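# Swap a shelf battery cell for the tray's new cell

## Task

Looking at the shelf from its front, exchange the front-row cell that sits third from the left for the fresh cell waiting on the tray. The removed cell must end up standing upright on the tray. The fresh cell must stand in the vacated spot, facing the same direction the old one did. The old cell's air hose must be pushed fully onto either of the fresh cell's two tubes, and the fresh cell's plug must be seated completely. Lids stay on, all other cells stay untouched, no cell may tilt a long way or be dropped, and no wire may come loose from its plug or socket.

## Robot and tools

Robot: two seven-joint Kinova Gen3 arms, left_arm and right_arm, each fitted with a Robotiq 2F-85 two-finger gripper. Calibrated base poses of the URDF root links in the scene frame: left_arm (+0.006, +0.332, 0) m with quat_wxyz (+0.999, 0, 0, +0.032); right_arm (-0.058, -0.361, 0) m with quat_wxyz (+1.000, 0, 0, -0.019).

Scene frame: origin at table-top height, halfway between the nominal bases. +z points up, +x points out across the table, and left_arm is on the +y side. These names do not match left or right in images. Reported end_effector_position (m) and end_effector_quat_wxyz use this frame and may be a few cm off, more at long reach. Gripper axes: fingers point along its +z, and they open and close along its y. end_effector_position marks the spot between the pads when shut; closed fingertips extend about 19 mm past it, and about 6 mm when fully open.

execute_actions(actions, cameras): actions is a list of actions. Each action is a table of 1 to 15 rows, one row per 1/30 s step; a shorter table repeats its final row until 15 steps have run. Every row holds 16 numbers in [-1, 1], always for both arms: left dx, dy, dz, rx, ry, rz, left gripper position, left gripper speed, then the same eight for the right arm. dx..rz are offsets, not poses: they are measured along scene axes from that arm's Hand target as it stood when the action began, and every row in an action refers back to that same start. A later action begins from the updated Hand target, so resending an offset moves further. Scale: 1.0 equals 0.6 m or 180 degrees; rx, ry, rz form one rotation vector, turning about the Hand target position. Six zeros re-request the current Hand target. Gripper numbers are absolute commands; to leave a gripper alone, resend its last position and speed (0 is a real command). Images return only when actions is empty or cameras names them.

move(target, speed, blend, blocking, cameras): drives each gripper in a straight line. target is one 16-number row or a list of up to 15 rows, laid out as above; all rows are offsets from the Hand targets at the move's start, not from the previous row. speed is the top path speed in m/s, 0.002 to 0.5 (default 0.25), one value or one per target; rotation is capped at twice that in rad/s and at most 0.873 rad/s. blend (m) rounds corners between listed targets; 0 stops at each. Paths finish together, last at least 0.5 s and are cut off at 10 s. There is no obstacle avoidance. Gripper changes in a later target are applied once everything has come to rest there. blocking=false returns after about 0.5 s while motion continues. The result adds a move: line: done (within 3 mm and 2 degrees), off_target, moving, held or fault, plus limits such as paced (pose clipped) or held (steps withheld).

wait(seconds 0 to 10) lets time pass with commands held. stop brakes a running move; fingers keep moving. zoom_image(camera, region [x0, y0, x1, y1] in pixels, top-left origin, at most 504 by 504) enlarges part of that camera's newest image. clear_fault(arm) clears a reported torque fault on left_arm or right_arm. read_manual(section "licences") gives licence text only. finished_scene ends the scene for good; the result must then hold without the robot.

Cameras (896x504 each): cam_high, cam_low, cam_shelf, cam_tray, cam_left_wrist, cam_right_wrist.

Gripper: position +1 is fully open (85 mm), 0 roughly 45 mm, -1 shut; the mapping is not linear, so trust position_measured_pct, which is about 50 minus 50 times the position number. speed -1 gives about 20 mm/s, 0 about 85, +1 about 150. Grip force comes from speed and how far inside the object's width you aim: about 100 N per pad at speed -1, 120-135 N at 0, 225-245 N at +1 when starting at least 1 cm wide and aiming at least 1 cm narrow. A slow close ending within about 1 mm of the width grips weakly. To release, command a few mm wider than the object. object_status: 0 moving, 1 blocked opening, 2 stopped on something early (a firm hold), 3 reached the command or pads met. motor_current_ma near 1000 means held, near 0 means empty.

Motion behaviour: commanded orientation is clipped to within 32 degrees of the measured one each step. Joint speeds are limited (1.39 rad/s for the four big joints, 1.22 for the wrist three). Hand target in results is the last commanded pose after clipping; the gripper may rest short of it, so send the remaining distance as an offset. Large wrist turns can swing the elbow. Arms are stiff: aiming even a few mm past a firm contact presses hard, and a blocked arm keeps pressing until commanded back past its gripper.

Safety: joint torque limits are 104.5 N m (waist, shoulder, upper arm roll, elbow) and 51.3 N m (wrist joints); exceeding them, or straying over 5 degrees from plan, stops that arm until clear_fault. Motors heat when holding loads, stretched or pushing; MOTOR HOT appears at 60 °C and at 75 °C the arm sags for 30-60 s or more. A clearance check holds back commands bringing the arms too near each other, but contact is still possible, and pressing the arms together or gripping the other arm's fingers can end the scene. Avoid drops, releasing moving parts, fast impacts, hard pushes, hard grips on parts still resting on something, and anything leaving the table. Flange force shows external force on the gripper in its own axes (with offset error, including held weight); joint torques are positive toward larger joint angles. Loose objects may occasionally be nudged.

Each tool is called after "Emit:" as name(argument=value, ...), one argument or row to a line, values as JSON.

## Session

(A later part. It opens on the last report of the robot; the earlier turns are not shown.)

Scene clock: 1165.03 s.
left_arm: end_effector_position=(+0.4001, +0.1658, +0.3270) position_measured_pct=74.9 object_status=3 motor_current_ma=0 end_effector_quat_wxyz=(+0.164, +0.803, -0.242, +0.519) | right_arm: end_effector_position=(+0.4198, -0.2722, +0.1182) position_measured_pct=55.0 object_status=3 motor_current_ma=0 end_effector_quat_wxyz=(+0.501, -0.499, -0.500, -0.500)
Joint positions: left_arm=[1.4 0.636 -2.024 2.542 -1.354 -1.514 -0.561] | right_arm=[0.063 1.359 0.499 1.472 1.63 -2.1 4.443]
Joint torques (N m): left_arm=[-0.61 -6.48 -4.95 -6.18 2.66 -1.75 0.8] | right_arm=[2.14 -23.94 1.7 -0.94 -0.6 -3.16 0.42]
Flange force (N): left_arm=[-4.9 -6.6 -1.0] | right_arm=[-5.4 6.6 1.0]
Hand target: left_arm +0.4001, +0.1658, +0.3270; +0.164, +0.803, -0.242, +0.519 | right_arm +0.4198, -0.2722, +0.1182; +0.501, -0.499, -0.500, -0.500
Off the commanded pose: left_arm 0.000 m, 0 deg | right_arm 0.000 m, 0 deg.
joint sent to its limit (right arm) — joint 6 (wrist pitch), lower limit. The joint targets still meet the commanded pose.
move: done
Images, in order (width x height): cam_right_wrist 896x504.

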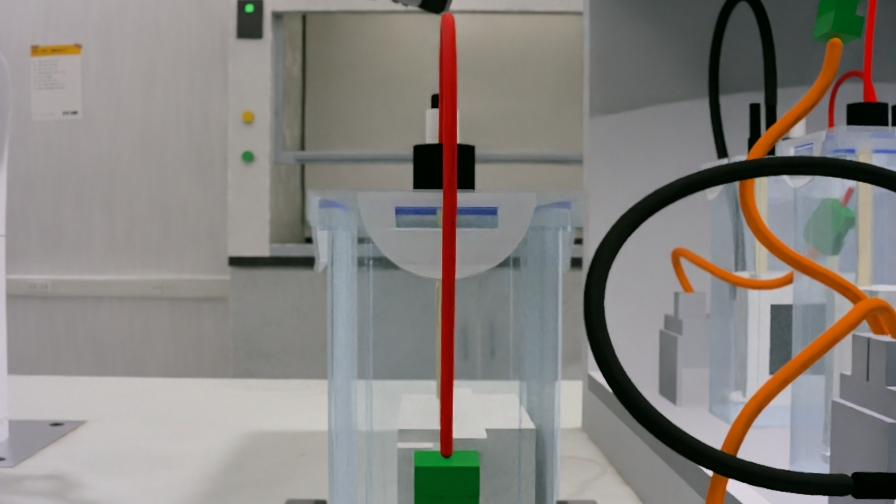

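Emit:
move(
  target=[
    [0,0,0,0,0,0,-0.5,-0.8, 0.002,0.1,-0.032,0,0,0,-0.1,0.5],
    [0,0,0,0,0,0,-0.5,-0.8, 0.002,0.228,-0.032,0,0,0,-0.1,0.5],
    [0,0,0,0,0,0,-0.5,-0.8, 0.002,0.228,-0.032,0,0,0,-0.9,-1],
  ],
  speed=0.1,
  blend=[0.02,0,0],
  cameras=["cam_right_wrist","cam_low"],
)

Scene clock: 1178.90 s.
left_arm: end_effector_position=(+0.4001, +0.1658, +0.3270) position_measured_pct=74.9 object_status=3 motor_current_ma=0 end_effector_quat_wxyz=(+0.164, +0.803, -0.242, +0.519) | right_arm: end_effector_position=(+0.4210, -0.1354, +0.0990) position_measured_pct=77.9 object_status=0 motor_current_ma=1000 end_effector_quat_wxyz=(+0.501, -0.499, -0.500, -0.500)
Joint positions: left_arm=[1.4 0.636 -2.024 2.542 -1.354 -1.514 -0.561] | right_arm=[-0.161 1.346 0.392 1.599 1.455 -1.938 4.471]
Joint torques (N m): left_arm=[-0.67 -6.5 -4.91 -6.15 2.65 -1.75 0.82] | right_arm=[-0.68 -23.97 -0.98 -1.16 -1.08 -3.01 0.4]
Flange force (N): left_arm=[-4.6 -6.2 -1.3] | right_arm=[-5.6 4.4 -4.2]
Hand target: left_arm +0.4001, +0.1658, +0.3270; +0.164, +0.803, -0.242, +0.519 | right_arm +0.4210, -0.1354, +0.0990; +0.501, -0.499, -0.500, -0.500
Off the commanded pose: left_arm 0.000 m, 0 deg | right_arm 0.000 m, 0 deg.
move: done
Images, in order (width x height): cam_low 896x504, cam_right_wrist 896x504.

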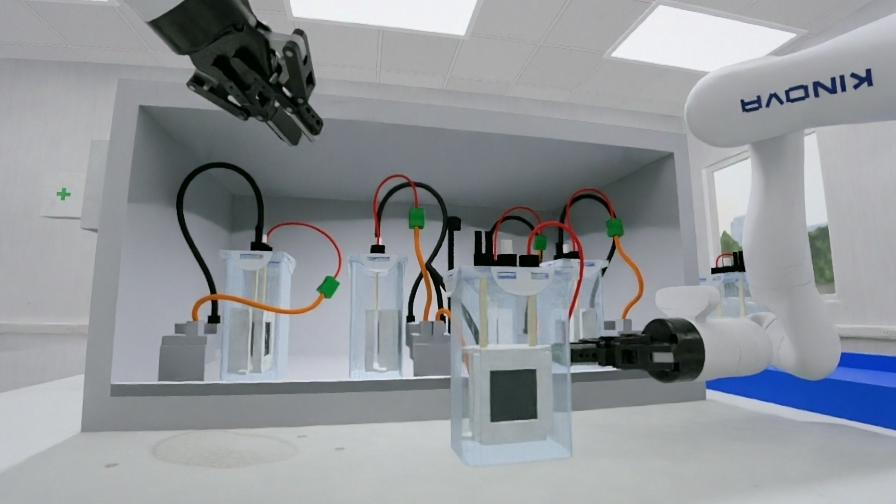

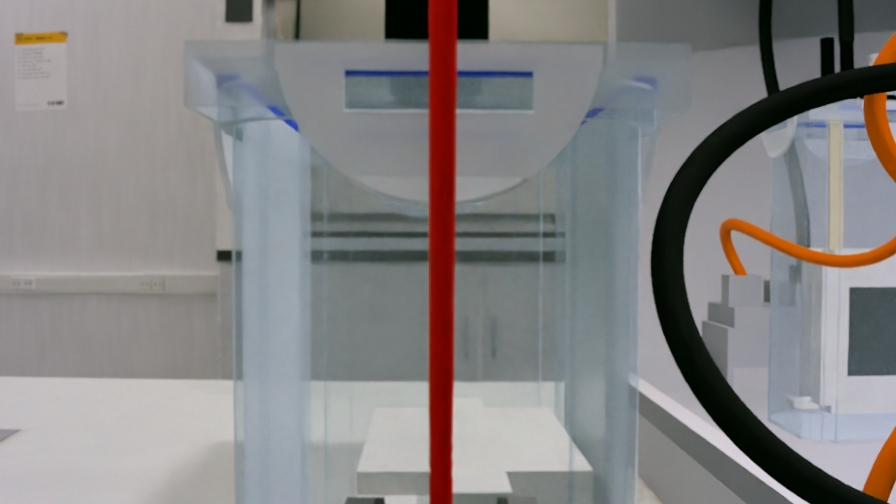

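Emit:
move(
  target=[
    [0,0,0,0,0,0,-0.5,-0.8, 0,-0.0743,0.1017,0,0,0,-0.9,-1],
    [0,0,0,0,0,0,-0.5,-0.8, -0.118,-0.0577,0.168,0,0,0,-0.9,-1],
    [0,0,0,0,0,0,-0.5,-0.8, -0.1217,0.084,0.1017,0,0,0,-0.9,-1],
    [0,0,0,0,0,0,-0.5,-0.8, -0.1217,0.084,0.035,0,0,0,-0.9,-1],
  ],
  speed=0.1,
  blend=[0.02,0.02,0.01,0],
  cameras=["cam_right_wrist","cam_low","cam_high"],
)

Scene clock: 1194.43 s.
left_arm: end_effector_position=(+0.4001, +0.1658, +0.3270) position_measured_pct=74.9 object_status=3 motor_current_ma=0 end_effector_quat_wxyz=(+0.164, +0.803, -0.242, +0.519) | right_arm: end_effector_position=(+0.3480, -0.0850, +0.1201) position_measured_pct=77.9 object_status=2 motor_current_ma=1000 end_effector_quat_wxyz=(+0.501, -0.499, -0.500, -0.500)
Joint positions: left_arm=[1.4 0.636 -2.024 2.542 -1.354 -1.514 -0.561] | right_arm=[-0.277 1.268 0.366 1.899 1.442 -1.919 4.673]
Joint torques (N m): left_arm=[-0.65 -6.5 -4.9 -6.13 2.68 -1.76 0.81] | right_arm=[1.13 -20.92 -0.07 -0.48 -0.95 -2.59 0.28]
Flange force (N): left_arm=[-4.5 -6.3 -1.4] | right_arm=[-2.3 -0.8 -1.1]
Hand target: left_arm +0.4001, +0.1658, +0.3270; +0.164, +0.803, -0.242, +0.519 | right_arm +0.3480, -0.0850, +0.1200; +0.501, -0.499, -0.500, -0.500
Off the commanded pose: left_arm 0.000 m, 0 deg | right_arm 0.000 m, 0 deg.
move: done
Images, in order (width x height): cam_high 896x504, cam_low 896x504, cam_right_wrist 896x504.

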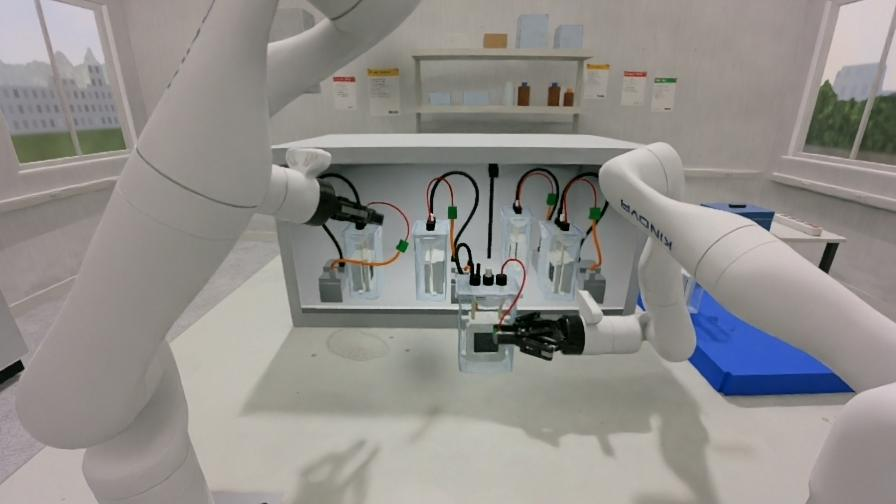

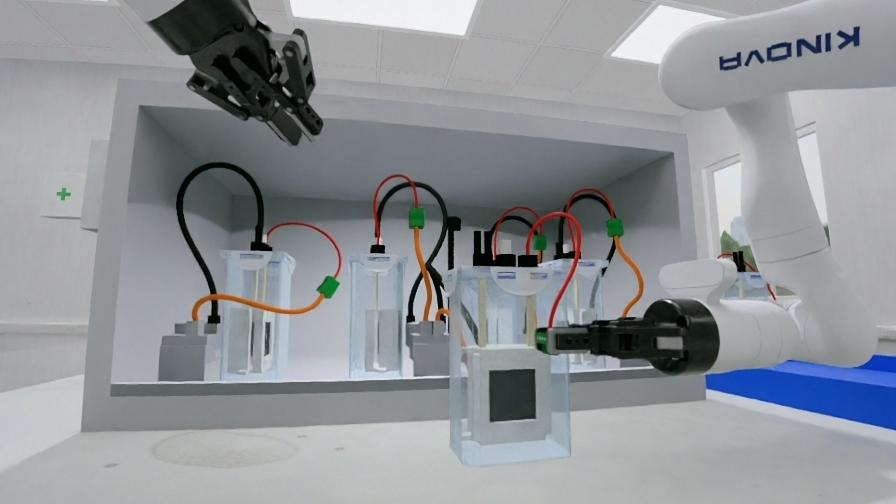

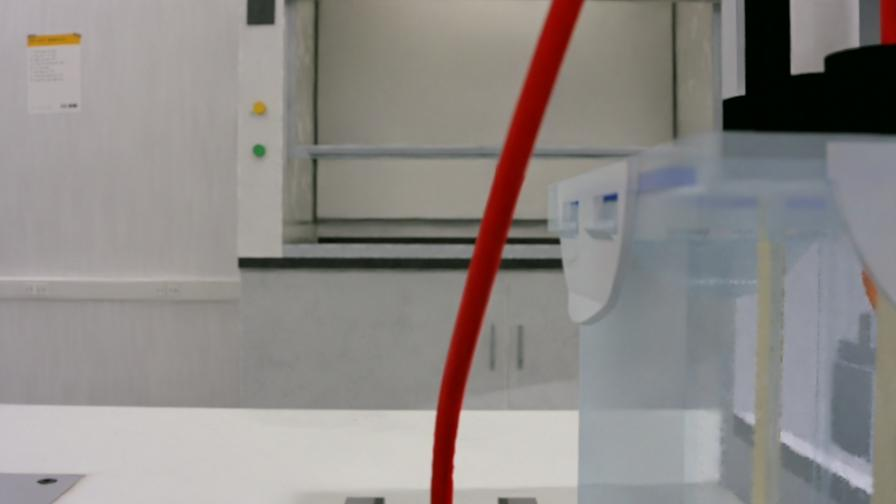

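Emit:
move(
  target=[
    [0,0,0,0,0,0,-0.5,-0.8, 0,0,0,0,0,0,-0.2,-0.5],
    [0.02,-0.05,-0.1,-0.06,-0.035,-0.15,1,0.5, 0,-0.15,0,0,0,0,-0.2,-0.5],
    [0.033,-0.11,-0.278,-0.121,-0.069,-0.3055,1,0.5, 0.05,-0.35,0.15,0,0,0,-0.2,-0.5],
  ],
  speed=0.15,
  blend=[0,0.03,0],
  cameras=["cam_right_wrist","cam_left_wrist","cam_low","cam_high"],
)

Scene clock: 1216.53 s.
left_arm: end_effector_position=(+0.4199, +0.0998, +0.1603) position_measured_pct=0.0 object_status=3 motor_current_ma=0 end_effector_quat_wxyz=(+0.500, +0.500, -0.500, +0.501) | right_arm: end_effector_position=(+0.3779, -0.2950, +0.2100) position_measured_pct=60.2 object_status=3 motor_current_ma=0 end_effector_quat_wxyz=(+0.501, -0.499, -0.500, -0.500)
Joint positions: left_arm=[0.205 1.201 -0.561 1.876 -1.593 -2.096 -1.475] | right_arm=[0.133 1.123 0.477 1.66 1.805 -2.1 4.456]
Joint torques (N m): left_arm=[-0.73 -17.45 -2.26 -0.24 0.51 -3.26 0.82] | right_arm=[2.04 -22.23 1.45 -1.04 -0.58 -3.21 0.41]
Flange force (N): left_arm=[3.3 1.4 2.1] | right_arm=[-4.2 7.1 0.7]
Hand target: left_arm +0.4199, +0.0998, +0.1602; +0.500, +0.499, -0.500, +0.501 | right_arm +0.3780, -0.2950, +0.2100; +0.501, -0.499, -0.500, -0.500
Off the commanded pose: left_arm 0.000 m, 0 deg | right_arm 0.000 m, 0 deg.
joint sent to its limit (left arm) — joint 6 (wrist pitch), lower limit. The joint targets still meet the commanded pose.
joint sent to its limit (right arm) — joint 6 (wrist pitch), lower limit. The joint targets still meet the commanded pose.
move: done; blend cut to 0 m at target 2
Images, in order (width x height): cam_high 896x504, cam_low 896x504, cam_left_wrist 896x504, cam_right_wrist 896x504.

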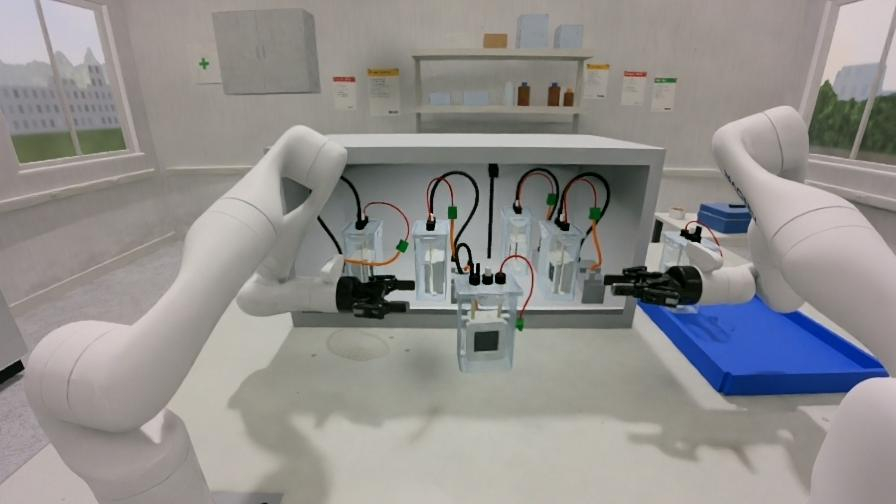

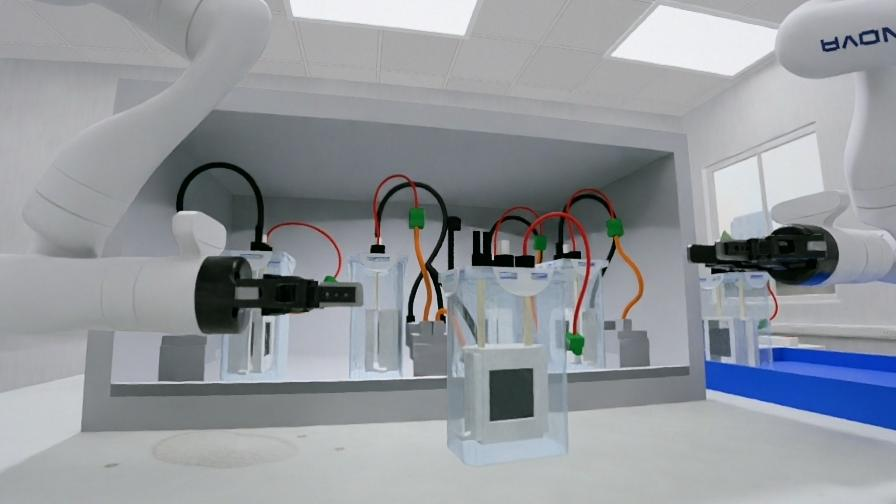

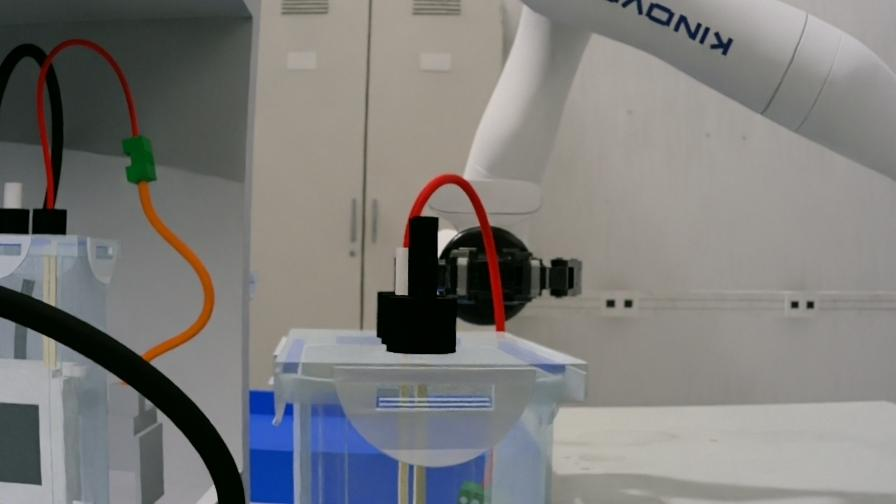

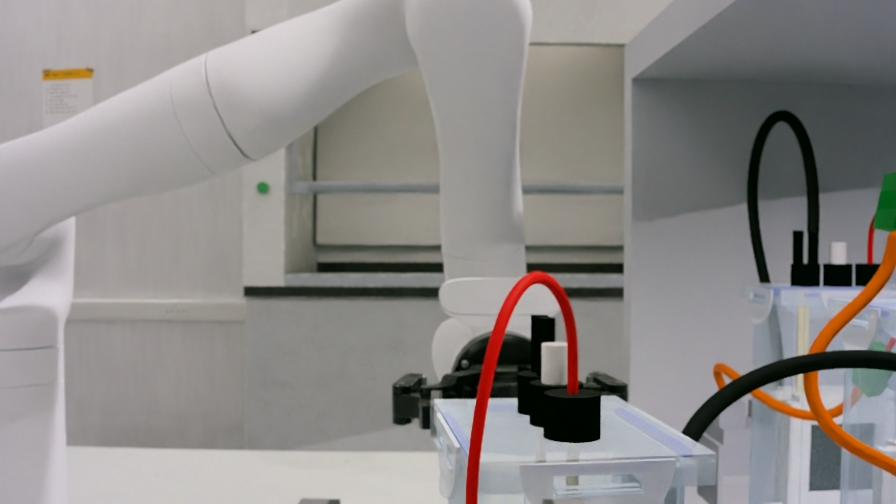

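Emit:
move(
  target=[0,0,0,0,0,0,1,0.5, 0.12,0.0,0.06,-0.194,0,0,-0.2,-0.5],
  speed=0.2,
  cameras=["cam_right_wrist","cam_high","cam_tray","cam_shelf"],
)

Emit:
zoom_image(
  camera="cam_right_wrist",
  region=[300, 250, 600, 504],
)

Scene clock: 1253.83 s.
left_arm: end_effector_position=(+0.4199, +0.0998, +0.1602) position_measured_pct=0.0 object_status=3 motor_current_ma=0 end_effector_quat_wxyz=(+0.500, +0.499, -0.500, +0.501) | right_arm: end_effector_position=(+0.4500, -0.2950, +0.2460) position_measured_pct=60.2 object_status=3 motor_current_ma=0 end_effector_quat_wxyz=(-0.328, +0.626, +0.627, +0.327)
Joint positions: left_arm=[0.205 1.201 -0.561 1.876 -1.593 -2.096 -1.475] | right_arm=[-0.129 0.85 0.754 1.449 1.879 -1.824 4.007]
Joint torques (N m): left_arm=[-0.65 -17.35 -2.22 -0.35 0.52 -3.23 0.82] | right_arm=[2.22 -22.3 2.96 -4.58 -1.51 -2.19 0.7]
Flange force (N): left_arm=[3.7 1.8 1.9] | right_arm=[0.9 7.2 2.7]
Hand target: left_arm +0.4199, +0.0998, +0.1602; +0.500, +0.499, -0.500, +0.501 | right_arm +0.4500, -0.2950, +0.2460; -0.328, +0.626, +0.627, +0.327
Off the commanded pose: left_arm 0.000 m, 0 deg | right_arm 0.000 m, 0 deg.
move: done
Images, in order (width x height): cam_high 896x504, cam_shelf 896x504, cam_tray 896x504, cam_right_wrist 896x504.

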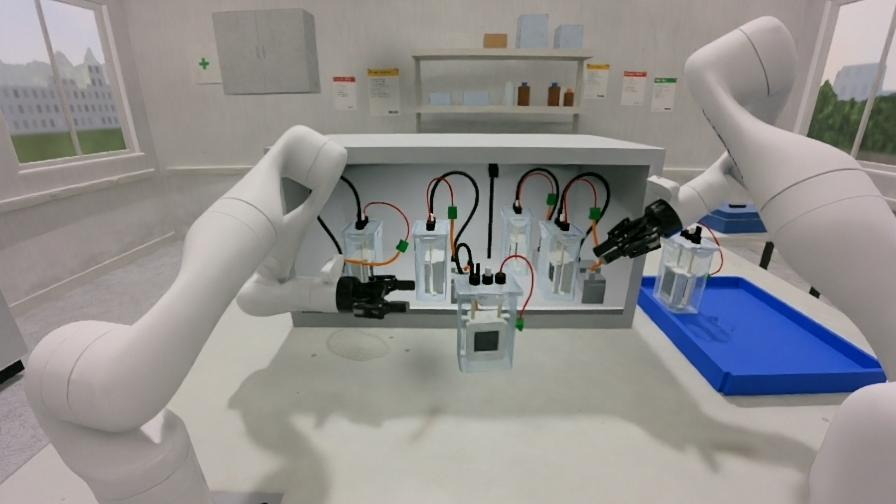

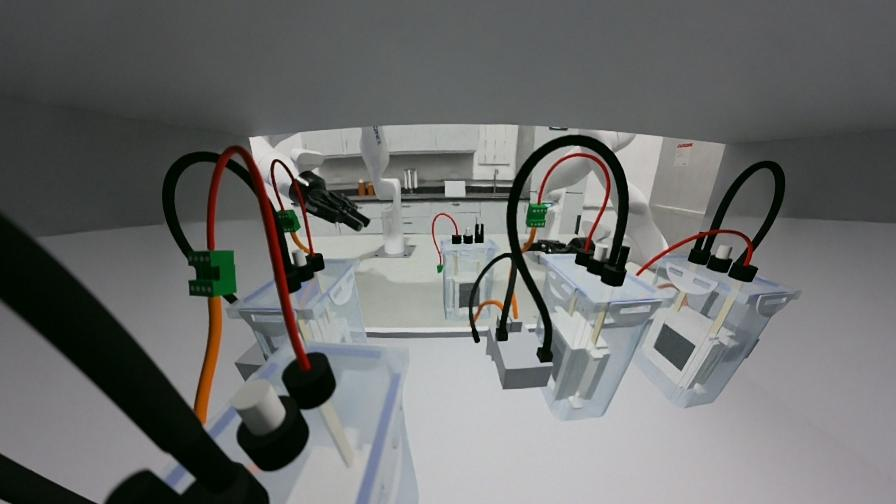

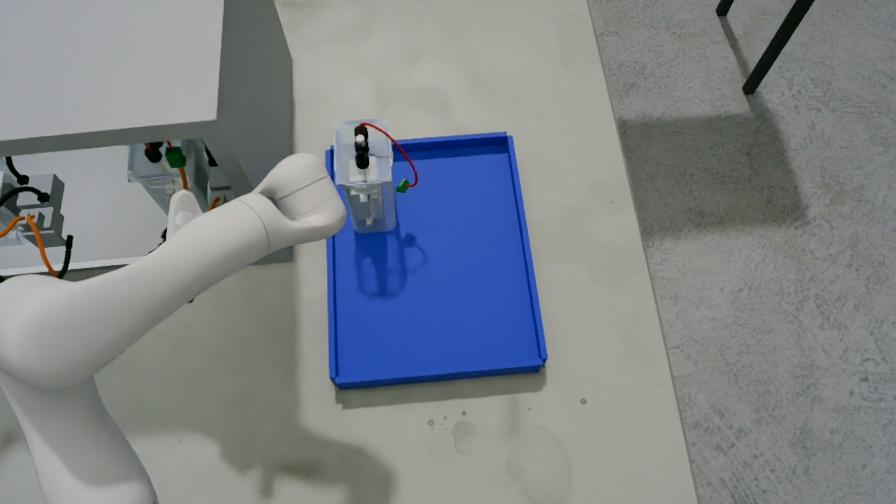

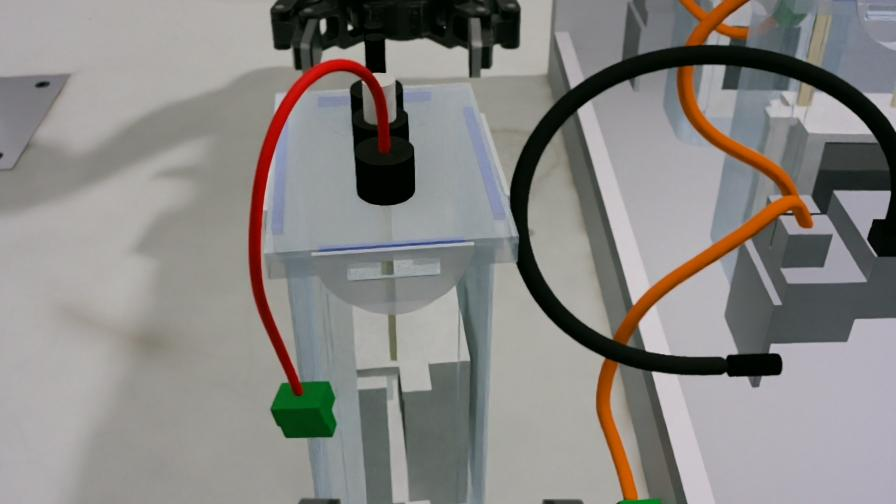

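Scaled by 1.680 from the camera's 896x504 image, which has a finer 1280x720 frame.

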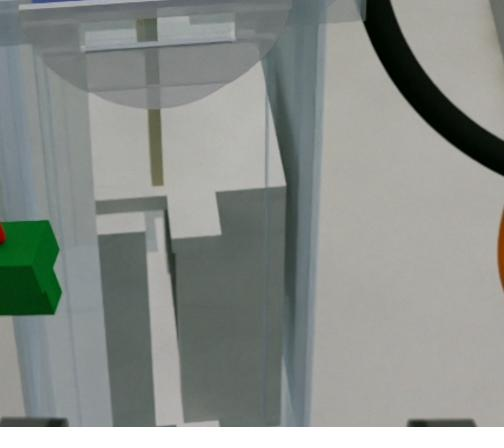

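Emit:
zoom_image(
  camera="cam_right_wrist",
  region=[240, 360, 370, 460],
)

Emit:
move(
  target=[0,0,0,0,0,0,1,0.5, 0.13,-0.03,-0.02,-0.08,0,0,-0.2,-0.5],
  speed=0.2,
  cameras=["cam_right_wrist"],
)

Emit:
zoom_image(
  camera="cam_right_wrist",
  region=[400, 250, 700, 450],
)

Scaled by 3.877 from the camera's 896x504 image, which has a finer 1280x720 frame.

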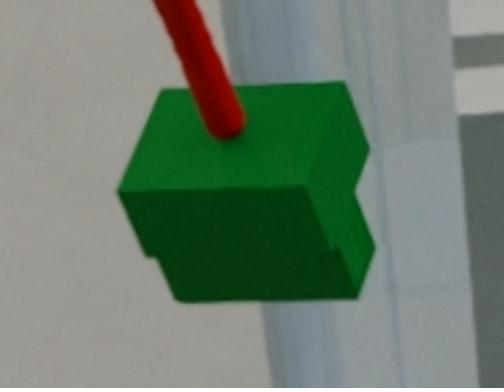

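Scene clock: 1263.83 s.
left_arm: end_effector_position=(+0.4199, +0.0998, +0.1602) position_measured_pct=0.0 object_status=3 motor_current_ma=0 end_effector_quat_wxyz=(+0.500, +0.499, -0.500, +0.501) | right_arm: end_effector_position=(+0.5262, -0.3130, +0.2334) position_measured_pct=60.2 object_status=3 motor_current_ma=0 end_effector_quat_wxyz=(-0.250, +0.664, +0.661, +0.246)
Joint positions: left_arm=[0.205 1.201 -0.561 1.876 -1.593 -2.096 -1.475] | right_arm=[-0.158 0.942 0.817 1.102 1.914 -1.77 3.759]
Joint torques (N m): left_arm=[-0.68 -17.33 -2.21 -0.41 0.54 -3.21 0.81] | right_arm=[6.94 6.26 2.79 -58.75 -25.11 40.94 -2.05]
Flange force (N): left_arm=[3.8 2.0 2.0] | right_arm=[35.4 -333.0 24.8]
Hand target: left_arm +0.4199, +0.0998, +0.1602; +0.500, +0.499, -0.500, +0.501 | right_arm +0.5280, -0.3130, +0.2340; -0.247, +0.663, +0.663, +0.246
Off the commanded pose: left_arm 0.000 m, 0 deg | right_arm 0.002 m, 0 deg.
TORQUE WARNING: the torque sensor of joint 6 (wrist pitch) of the right arm reached its warning level (29.4 N m). A warning alone does not stop the arm.
move: done
Images, in order (width x height): cam_right_wrist 896x504.

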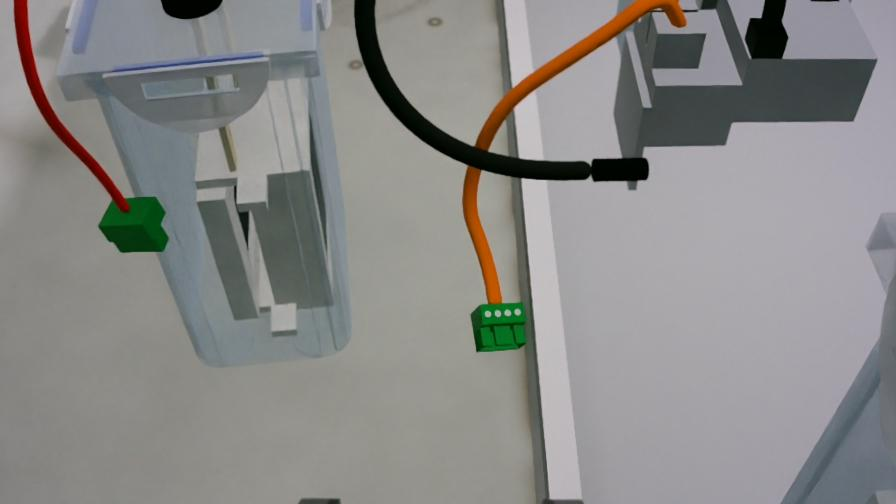

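Scaled by 1.680 from the camera's 896x504 image, which has a finer 1280x720 frame.

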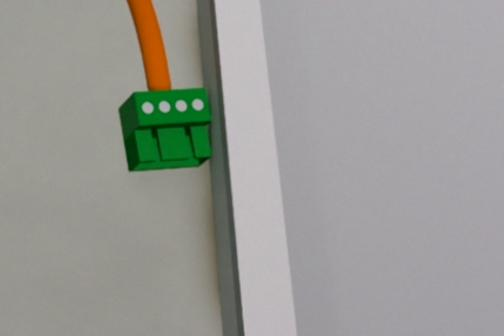

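Emit:
move(
  target=[0,0,0,0,0,0,1,0.5, -0.06,0,0,0,0,0,-0.2,-0.5],
  speed=0.1,
  cameras=["cam_right_wrist","cam_high"],
)

Scene clock: 1267.90 s.
left_arm: end_effector_position=(+0.4199, +0.0998, +0.1602) position_measured_pct=0.0 object_status=3 motor_current_ma=0 end_effector_quat_wxyz=(+0.500, +0.499, -0.500, +0.501) | right_arm: end_effector_position=(+0.4920, -0.3130, +0.2340) position_measured_pct=60.2 object_status=3 motor_current_ma=0 end_effector_quat_wxyz=(-0.247, +0.663, +0.663, +0.246)
Joint positions: left_arm=[0.205 1.201 -0.561 1.876 -1.593 -2.096 -1.475] | right_arm=[-0.204 0.875 0.843 1.265 1.956 -1.741 3.854]
Joint torques (N m): left_arm=[-0.67 -17.33 -2.23 -0.34 0.53 -3.24 0.81] | right_arm=[2.18 -23.28 3.63 -5.08 -1.43 -1.61 0.42]
Flange force (N): left_arm=[3.7 1.7 2.0] | right_arm=[1.7 6.7 2.4]
Hand target: left_arm +0.4199, +0.0998, +0.1602; +0.500, +0.499, -0.500, +0.501 | right_arm +0.4920, -0.3130, +0.2340; -0.247, +0.663, +0.663, +0.246
Off the commanded pose: left_arm 0.000 m, 0 deg | right_arm 0.000 m, 0 deg.
TORQUE WARNING: the torque sensor of joint 6 (wrist pitch) of the right arm reached its warning level (29.4 N m). A warning alone does not stop the arm.
move: done
Images, in order (width x height): cam_high 896x504, cam_right_wrist 896x504.

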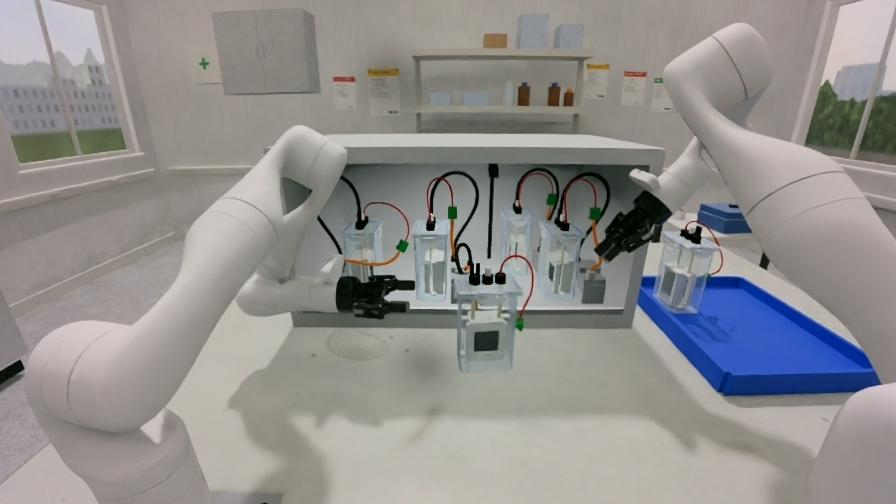

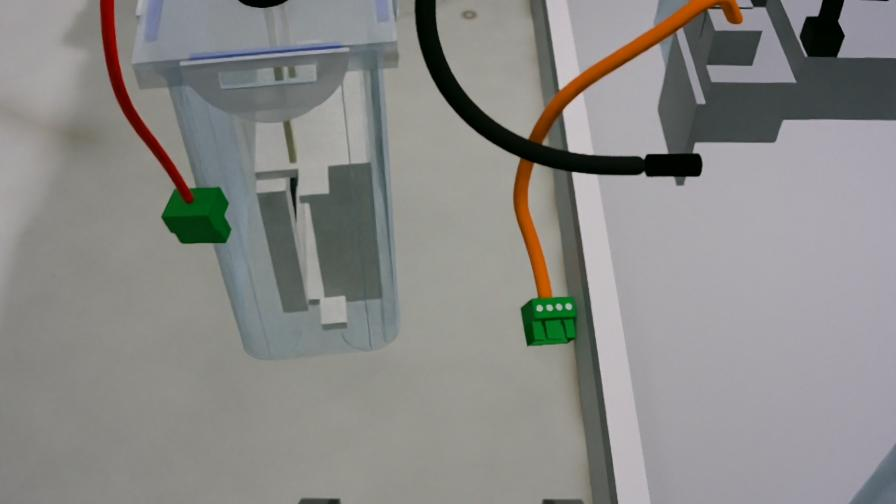

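Emit:
move(
  target=[
    [-0.003,-0.03,-0.047,0,0,0,1,0.5, 0,0,0,0,0,0,-0.2,-0.5],
    [-0.003,-0.262,-0.047,0,0,0,1,0.5, 0,0,0,0,0,0,-0.2,-0.5],
  ],
  speed=0.1,
  blend=[0.02,0],
  cameras=["cam_left_wrist","cam_low","cam_right_wrist"],
)

Scene clock: 1401.50 s.
left_arm: end_effector_position=(+0.4180, -0.0574, +0.1320) position_measured_pct=0.0 object_status=3 motor_current_ma=0 end_effector_quat_wxyz=(+0.500, +0.499, -0.500, +0.501) | right_arm: end_effector_position=(+0.4920, -0.3130, +0.2340) position_measured_pct=60.2 object_status=3 motor_current_ma=0 end_effector_quat_wxyz=(-0.247, +0.663, +0.663, +0.246)
Joint positions: left_arm=[0.46 1.219 -0.376 1.857 -1.263 -1.886 -1.386] | right_arm=[-0.204 0.875 0.843 1.265 1.956 -1.741 3.854]
Joint torques (N m): left_arm=[1.91 -18.38 0.39 -0.93 0.15 -3.3 0.84] | right_arm=[2.14 -23.39 3.69 -5.2 -1.41 -1.63 0.4]
Flange force (N): left_arm=[3.9 -0.7 -2.0] | right_arm=[1.4 6.4 2.8]
Hand target: left_arm +0.4181, -0.0574, +0.1320; +0.500, +0.499, -0.500, +0.501 | right_arm +0.4920, -0.3130, +0.2340; -0.247, +0.663, +0.663, +0.246
Off the commanded pose: left_arm 0.000 m, 0 deg | right_arm 0.000 m, 0 deg.
move: done; blend cut to 0.0168 m at target 1
Images, in order (width x height): cam_low 896x504, cam_left_wrist 896x504, cam_right_wrist 896x504.

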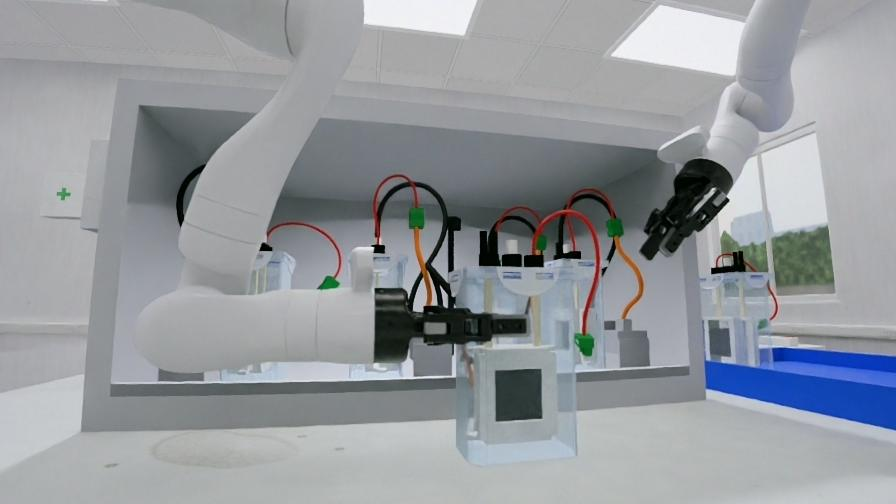

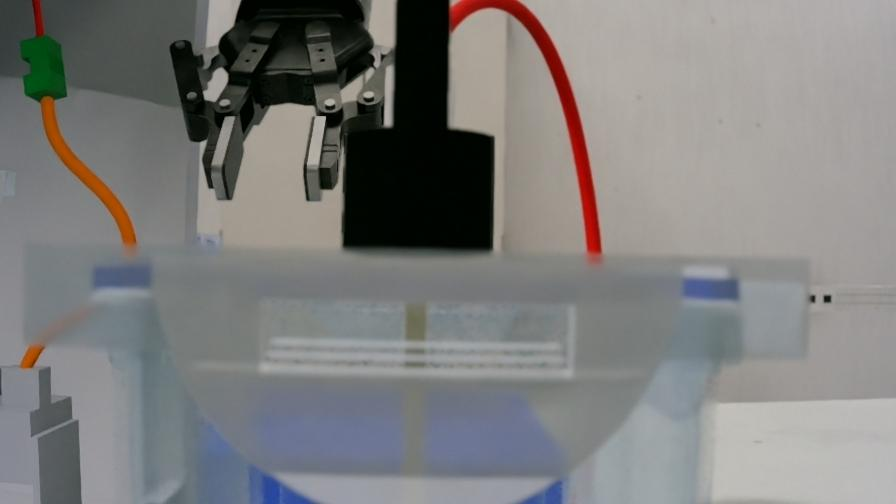

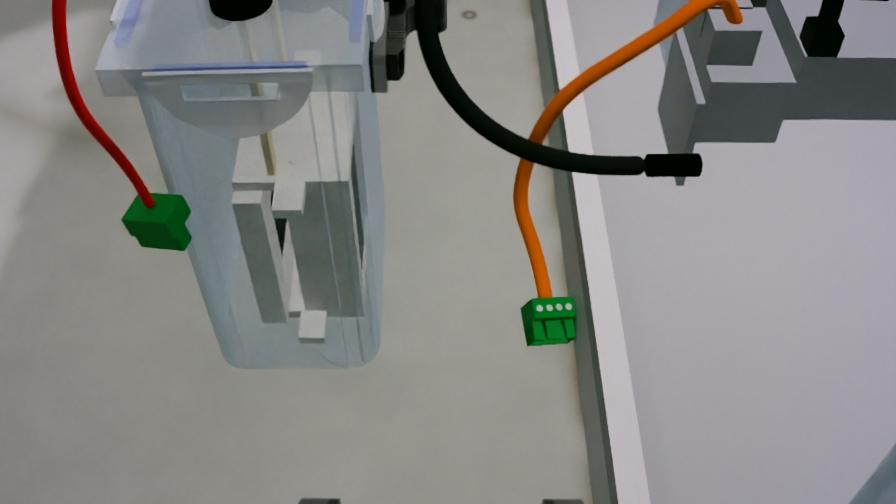

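Emit:
move(
  target=[
    [0,0,0,0,0,0,0.5,-1, 0,0,0,0,0,0,-0.2,-0.5],
    [0,0,0.02,0,0,0,0.5,-1, 0,0,0,0,0,0,-0.2,-0.5],
  ],
  speed=0.04,
  cameras=["cam_low","cam_right_wrist","cam_left_wrist"],
)

Scene clock: 1409.93 s.
left_arm: end_effector_position=(+0.4181, -0.0574, +0.1440) position_measured_pct=9.1 object_status=2 motor_current_ma=1000 end_effector_quat_wxyz=(+0.500, +0.500, -0.500, +0.501) | right_arm: end_effector_position=(+0.4920, -0.3130, +0.2340) position_measured_pct=60.2 object_status=3 motor_current_ma=0 end_effector_quat_wxyz=(-0.247, +0.663, +0.663, +0.246)
Joint positions: left_arm=[0.462 1.19 -0.381 1.87 -1.268 -1.883 -1.372] | right_arm=[-0.204 0.875 0.843 1.265 1.956 -1.741 3.854]
Joint torques (N m): left_arm=[-0.68 -28.17 2.23 -3.28 2.07 -9.34 0.76] | right_arm=[2.15 -23.41 3.65 -5.16 -1.41 -1.62 0.4]
Flange force (N): left_arm=[-13.9 1.8 2.3] | right_arm=[1.4 6.6 2.7]
Hand target: left_arm +0.4181, -0.0574, +0.1440; +0.500, +0.499, -0.500, +0.501 | right_arm +0.4920, -0.3130, +0.2340; -0.247, +0.663, +0.663, +0.246
Off the commanded pose: left_arm 0.000 m, 0 deg | right_arm 0.000 m, 0 deg.
move: done
Images, in order (width x height): cam_low 896x504, cam_left_wrist 896x504, cam_right_wrist 896x504.

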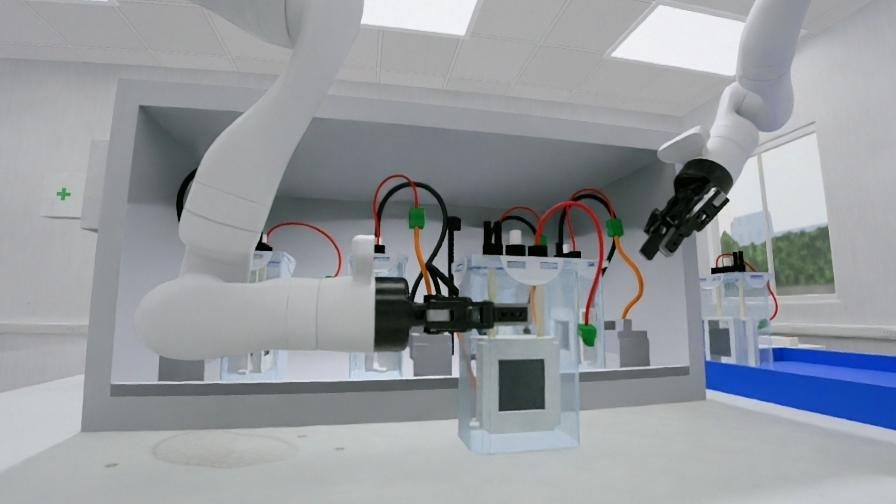

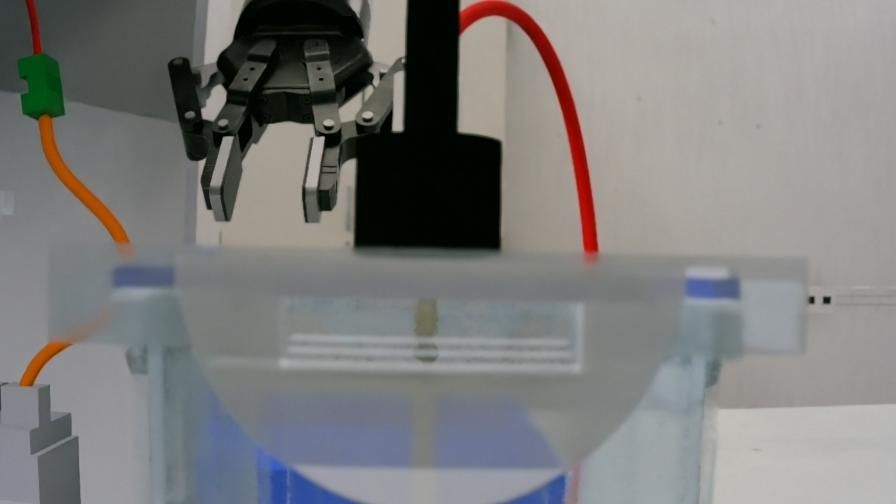

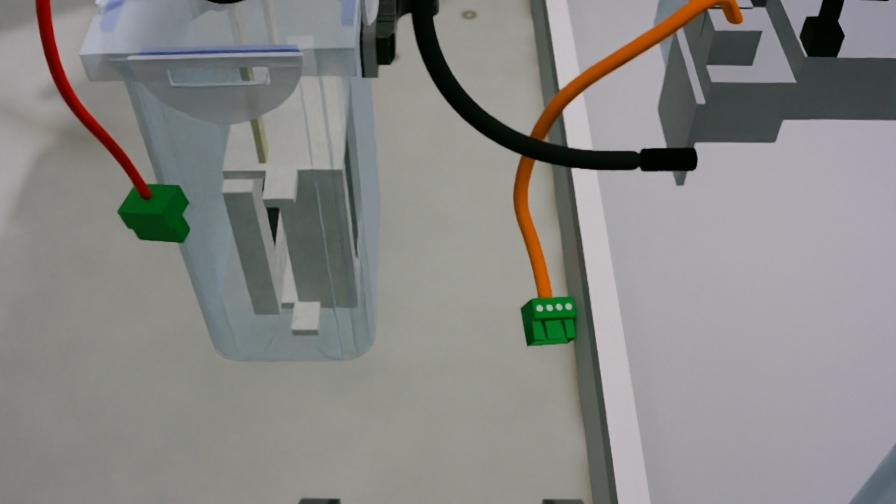

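Emit:
move(
  target=[
    [-0.1,0.18,0.0,0,0,0,0.5,-1, 0,0,0,0,0,0,-0.2,-0.5],
    [-0.1,0.18,-0.0192,0,0,0,0.5,-1, 0,0,0,0,0,0,-0.2,-0.5],
  ],
  speed=[0.12,0.03],
  cameras=["cam_low"],
)

Scene clock: 1422.27 s.
left_arm: end_effector_position=(+0.3581, +0.0506, +0.1326) position_measured_pct=9.1 object_status=2 motor_current_ma=1000 end_effector_quat_wxyz=(+0.500, +0.499, -0.500, +0.501) | right_arm: end_effector_position=(+0.4920, -0.3130, +0.2340) position_measured_pct=60.2 object_status=3 motor_current_ma=0 end_effector_quat_wxyz=(-0.247, +0.663, +0.663, +0.246)
Joint positions: left_arm=[0.302 1.26 -0.511 2.063 -1.566 -2.061 -1.694] | right_arm=[-0.204 0.875 0.843 1.265 1.956 -1.741 3.854]
Joint torques (N m): left_arm=[0.31 -19.04 0.12 1.38 0.02 -5.29 0.77] | right_arm=[2.14 -23.39 3.67 -5.19 -1.41 -1.61 0.4]
Flange force (N): left_arm=[-3.0 1.7 -1.3] | right_arm=[1.4 6.4 2.7]
Hand target: left_arm +0.3581, +0.0506, +0.1325; +0.500, +0.499, -0.500, +0.501 | right_arm +0.4920, -0.3130, +0.2340; -0.247, +0.663, +0.663, +0.246
Off the commanded pose: left_arm 0.000 m, 0 deg | right_arm 0.000 m, 0 deg.
move: done
Images, in order (width x height): cam_low 896x504.

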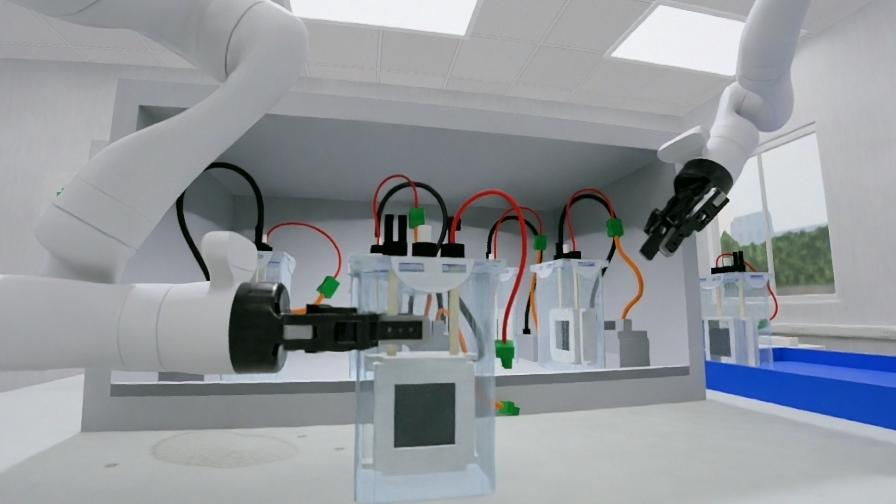

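Emit:
move(
  target=[
    [0,0,-0.001,0,0,0,0.5,-1, 0,0,0,0,0,0,-0.2,-0.5],
    [0,0,-0.001,0,0,0,1,-0.5, 0,0,0,0,0,0,-0.2,-0.5],
    [0,0.17,0.0,0,0,0,1,-0.5, -0.1,0.1,-0.08,0.137,0,0,-0.2,-0.5],
    [0,0.19,0.3,0,0,0,1,-0.5, -0.22,0.188,-0.165,0.274,0,0,-0.2,-0.5],
  ],
  speed=[0.03,0.1,0.15,0.2],
  blend=[0,0,0.03,0],
  cameras=["cam_right_wrist","cam_low","cam_high"],
)

Emit:
zoom_image(
  camera="cam_right_wrist",
  region=[300, 250, 600, 504],
)

Scene clock: 1439.03 s.
left_arm: end_effector_position=(+0.3581, +0.1646, +0.3125) position_measured_pct=0.0 object_status=3 motor_current_ma=0 end_effector_quat_wxyz=(+0.500, +0.499, -0.500, +0.501) | right_arm: end_effector_position=(+0.3600, -0.2002, +0.1350) position_measured_pct=60.2 object_status=3 motor_current_ma=0 end_effector_quat_wxyz=(+0.501, -0.499, -0.500, -0.500)
Joint positions: left_arm=[0.034 0.778 -0.601 2.073 -1.922 -2.096 -1.383] | right_arm=[-0.009 1.24 0.382 1.795 1.693 -1.948 4.635]
Joint torques (N m): left_arm=[-0.66 -13.81 -1.87 -1.52 0.82 -3.22 0.69] | right_arm=[2.14 -21.79 0.64 0.55 -0.13 -3.3 0.38]
Flange force (N): left_arm=[3.2 2.9 2.0] | right_arm=[-5.9 6.0 2.0]
Hand target: left_arm +0.3581, +0.1646, +0.3125; +0.500, +0.499, -0.500, +0.501 | right_arm +0.3599, -0.2002, +0.1350; +0.501, -0.499, -0.500, -0.500
Off the commanded pose: left_arm 0.000 m, 0 deg | right_arm 0.000 m, 0 deg.
joint sent to its limit (left arm) — joint 6 (wrist pitch), lower limit. The joint targets still meet the commanded pose.
move: done
Images, in order (width x height): cam_high 896x504, cam_low 896x504, cam_right_wrist 896x504.

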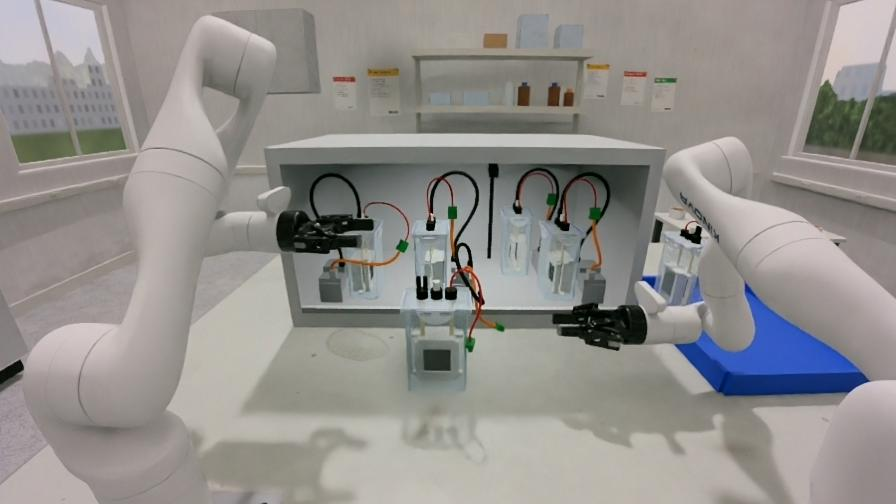

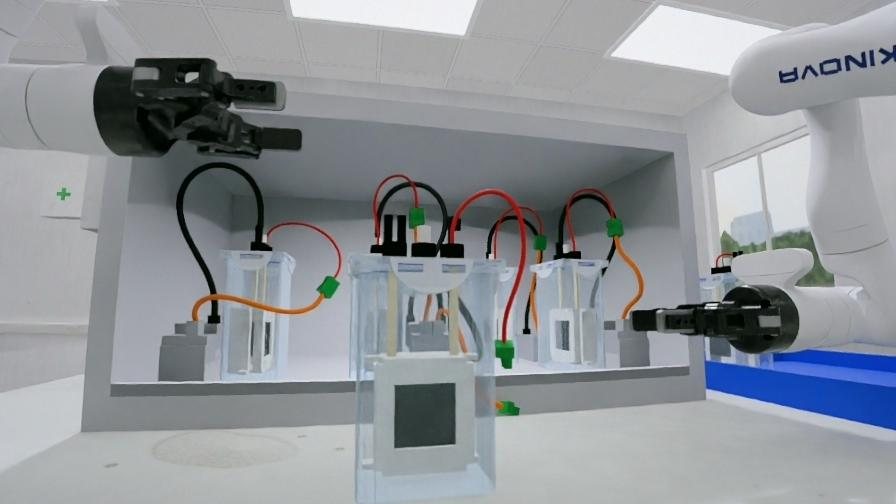

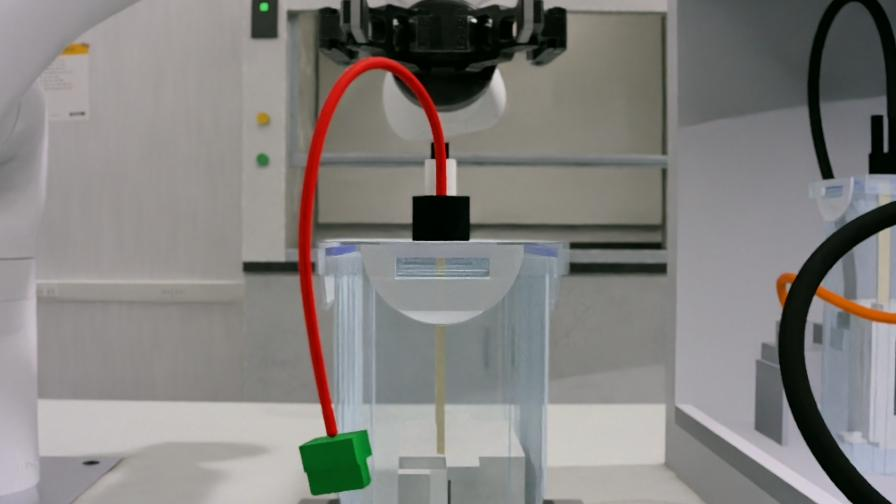

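Scaled by 1.680 from the camera's 896x504 image, which has a finer 1280x720 frame.

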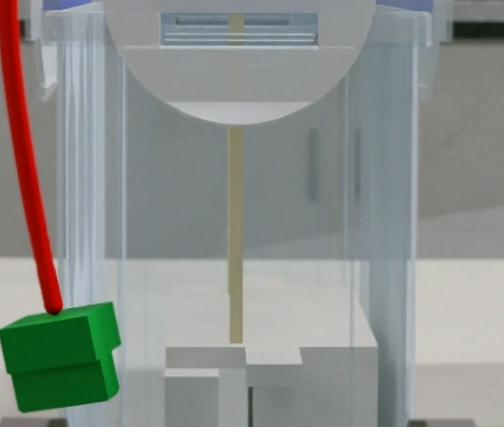

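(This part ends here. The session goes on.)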